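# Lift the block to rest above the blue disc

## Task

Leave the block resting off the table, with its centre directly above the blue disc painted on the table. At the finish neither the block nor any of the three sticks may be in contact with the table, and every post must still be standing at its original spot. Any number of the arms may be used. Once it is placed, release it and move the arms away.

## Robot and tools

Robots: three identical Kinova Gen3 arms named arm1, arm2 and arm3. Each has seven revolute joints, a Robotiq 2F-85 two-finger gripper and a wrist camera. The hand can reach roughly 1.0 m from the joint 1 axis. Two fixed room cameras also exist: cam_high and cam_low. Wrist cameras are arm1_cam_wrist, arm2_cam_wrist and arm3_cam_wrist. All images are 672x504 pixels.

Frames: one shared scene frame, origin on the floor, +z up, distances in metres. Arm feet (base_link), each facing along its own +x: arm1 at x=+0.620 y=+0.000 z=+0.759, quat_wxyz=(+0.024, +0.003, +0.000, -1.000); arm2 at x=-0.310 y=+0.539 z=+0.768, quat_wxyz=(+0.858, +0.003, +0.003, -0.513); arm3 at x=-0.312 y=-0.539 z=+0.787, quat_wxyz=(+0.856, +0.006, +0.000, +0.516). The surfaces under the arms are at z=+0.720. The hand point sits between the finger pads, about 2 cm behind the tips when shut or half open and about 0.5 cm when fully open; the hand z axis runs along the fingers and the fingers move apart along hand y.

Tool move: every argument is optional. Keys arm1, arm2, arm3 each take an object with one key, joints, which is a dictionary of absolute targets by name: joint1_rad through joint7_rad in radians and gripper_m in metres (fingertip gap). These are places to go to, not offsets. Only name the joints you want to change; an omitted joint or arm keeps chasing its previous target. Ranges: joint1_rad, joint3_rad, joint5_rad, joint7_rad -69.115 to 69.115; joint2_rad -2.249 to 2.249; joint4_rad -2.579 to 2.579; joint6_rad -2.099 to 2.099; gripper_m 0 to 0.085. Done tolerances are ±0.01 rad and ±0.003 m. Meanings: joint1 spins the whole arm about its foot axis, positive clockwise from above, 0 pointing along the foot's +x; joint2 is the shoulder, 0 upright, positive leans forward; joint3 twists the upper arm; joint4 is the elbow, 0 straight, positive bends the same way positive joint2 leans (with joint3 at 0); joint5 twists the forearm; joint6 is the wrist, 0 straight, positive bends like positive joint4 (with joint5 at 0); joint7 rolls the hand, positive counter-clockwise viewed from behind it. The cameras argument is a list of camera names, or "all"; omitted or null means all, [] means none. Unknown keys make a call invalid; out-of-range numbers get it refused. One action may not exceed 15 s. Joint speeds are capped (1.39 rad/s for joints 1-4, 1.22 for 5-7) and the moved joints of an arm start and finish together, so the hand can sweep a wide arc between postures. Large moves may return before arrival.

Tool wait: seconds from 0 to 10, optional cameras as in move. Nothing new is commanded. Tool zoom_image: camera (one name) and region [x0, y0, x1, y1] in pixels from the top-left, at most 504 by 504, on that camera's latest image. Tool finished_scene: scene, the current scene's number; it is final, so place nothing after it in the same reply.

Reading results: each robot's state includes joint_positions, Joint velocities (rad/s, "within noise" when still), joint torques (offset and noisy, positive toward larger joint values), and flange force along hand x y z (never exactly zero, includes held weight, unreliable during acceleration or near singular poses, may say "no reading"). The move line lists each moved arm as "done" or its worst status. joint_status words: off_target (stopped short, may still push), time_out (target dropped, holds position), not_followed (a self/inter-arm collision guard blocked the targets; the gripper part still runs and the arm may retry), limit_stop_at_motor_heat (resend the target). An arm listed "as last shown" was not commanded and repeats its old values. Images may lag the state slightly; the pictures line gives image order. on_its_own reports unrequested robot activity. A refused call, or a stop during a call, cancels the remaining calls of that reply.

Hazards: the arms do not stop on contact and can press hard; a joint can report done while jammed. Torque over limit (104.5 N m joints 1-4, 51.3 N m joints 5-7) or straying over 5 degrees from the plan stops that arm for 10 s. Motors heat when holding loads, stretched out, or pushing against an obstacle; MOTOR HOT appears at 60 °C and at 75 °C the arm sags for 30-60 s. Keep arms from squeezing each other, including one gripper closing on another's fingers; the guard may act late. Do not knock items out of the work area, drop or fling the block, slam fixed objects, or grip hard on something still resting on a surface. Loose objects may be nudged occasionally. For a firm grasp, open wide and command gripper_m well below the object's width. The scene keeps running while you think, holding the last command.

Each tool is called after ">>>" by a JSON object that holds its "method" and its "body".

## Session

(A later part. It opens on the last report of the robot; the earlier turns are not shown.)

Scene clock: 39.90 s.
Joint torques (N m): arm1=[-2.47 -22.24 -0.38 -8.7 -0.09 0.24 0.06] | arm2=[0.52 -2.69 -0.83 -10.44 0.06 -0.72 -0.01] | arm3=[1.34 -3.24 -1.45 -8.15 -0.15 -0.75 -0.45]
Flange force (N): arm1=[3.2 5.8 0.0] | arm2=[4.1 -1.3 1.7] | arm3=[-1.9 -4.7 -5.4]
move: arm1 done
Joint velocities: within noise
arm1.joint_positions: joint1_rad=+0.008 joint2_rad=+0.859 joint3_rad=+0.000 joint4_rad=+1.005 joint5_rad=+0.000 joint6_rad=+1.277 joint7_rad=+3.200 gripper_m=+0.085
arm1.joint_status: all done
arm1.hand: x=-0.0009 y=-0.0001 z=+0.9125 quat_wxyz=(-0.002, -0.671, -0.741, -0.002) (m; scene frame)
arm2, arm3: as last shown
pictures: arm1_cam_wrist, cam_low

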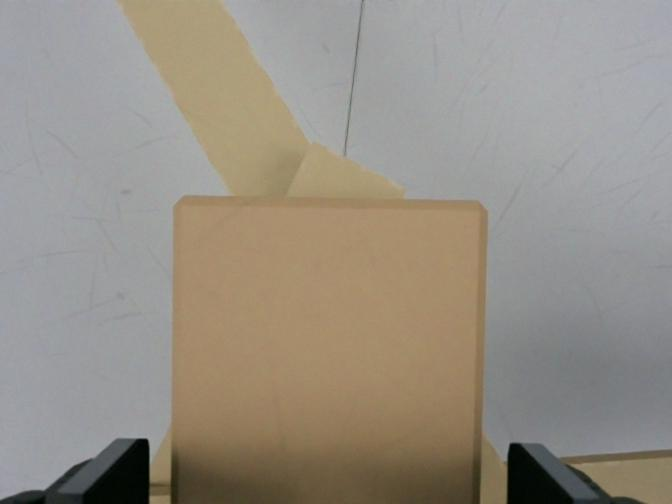

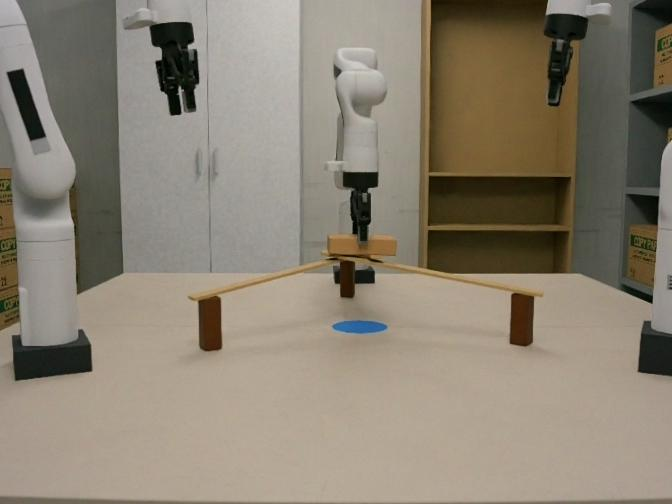

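>>> {"method": "move", "body": {"arm1": {"joints":{"joint2_rad":0.8131,"joint4_rad":0.8134,"joint6_rad":1.5151}}, "cameras": []}}

>>> {"method": "move", "body": {"arm1": {"joints":{"joint2_rad":-0.1,"joint4_rad":1.5,"joint6_rad":1.7}}, "cameras": ["cam_low","cam_high"]}}

>>> {"method": "zoom_image", "body": {"camera": "cam_high", "region": [220, 130, 470, 320]}}

Scene clock: 41.23 s.
Joint torques (N m): arm1=[-2.52 -22.01 -0.38 -9.11 -0.06 0.18 0.02] | arm2=[0.51 -2.69 -0.86 -10.42 0.06 -0.75 -0.01] | arm3=[1.35 -3.2 -1.43 -8.13 -0.13 -0.75 -0.42]
Flange force (N): arm1=[3.3 6.9 1.1] | arm2=[4.0 -1.4 1.5] | arm3=[-1.8 -4.5 -5.4]
move: arm1 done
Joint velocities: within noise
arm1.joint_positions: joint1_rad=+0.008 joint2_rad=+0.813 joint3_rad=+0.000 joint4_rad=+0.813 joint5_rad=+0.000 joint6_rad=+1.515 joint7_rad=+3.200 gripper_m=+0.085
arm1.joint_status: all done
arm1.hand: x=-0.0013 y=-0.0001 z=+1.0005 quat_wxyz=(-0.002, -0.671, -0.741, -0.002) (m; scene frame)
arm2, arm3: as last shown
pictures: none
No camera images: "cameras" was empty.

Scene clock: 43.43 s.
Joint torques (N m): arm1=[-2.44 -5.23 -0.81 -9.18 -0.1 0.06 0.05] | arm2=[0.53 -2.72 -0.84 -10.44 0.06 -0.71 0] | arm3=[1.34 -3.25 -1.4 -8.1 -0.16 -0.74 -0.43]
Flange force (N): arm1=[4.0 5.1 2.4] | arm2=[4.0 -1.3 1.7] | arm3=[-2.0 -4.5 -5.5]
move: arm1 done
Joint velocities: within noise
arm1.joint_positions: joint1_rad=+0.008 joint2_rad=-0.100 joint3_rad=+0.000 joint4_rad=+1.500 joint5_rad=+0.000 joint6_rad=+1.700 joint7_rad=+3.200 gripper_m=+0.085
arm1.joint_status: all done
arm1.hand: x=+0.3361 y=+0.0136 z=+1.2029 quat_wxyz=(+0.013, -0.671, -0.741, +0.013) (m; scene frame)
arm2, arm3: as last shown
pictures: cam_high, cam_low

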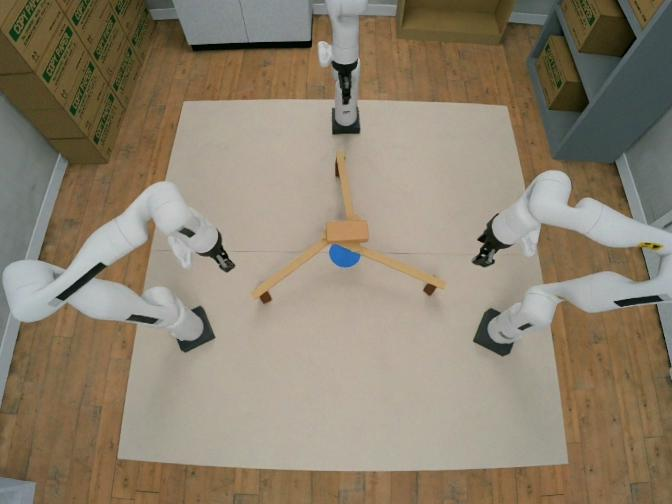

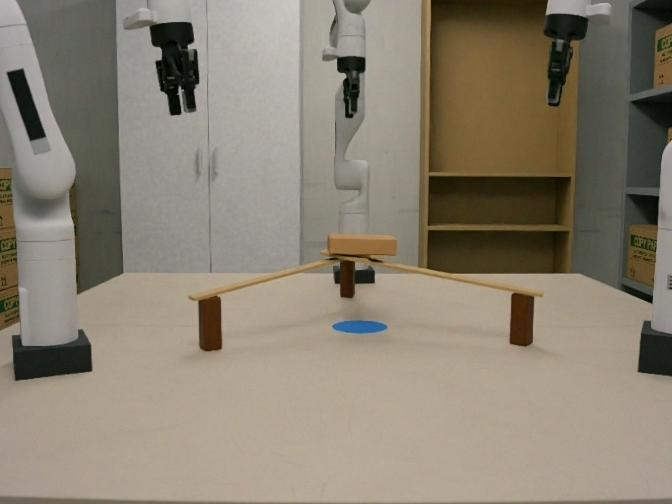

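Scaled by 2.016 from the camera's 672x504 image, which has a finer 960x720 frame.

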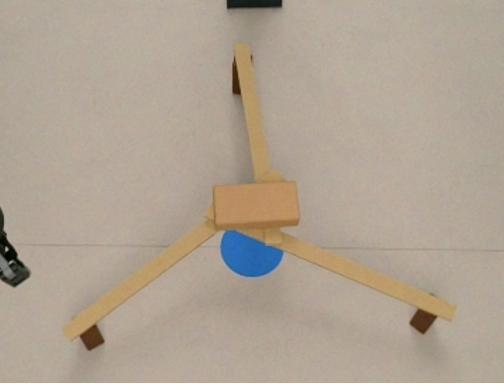

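>>> {"method": "finished_scene", "body": {"scene": 2}}

The scene is finished: the task was done.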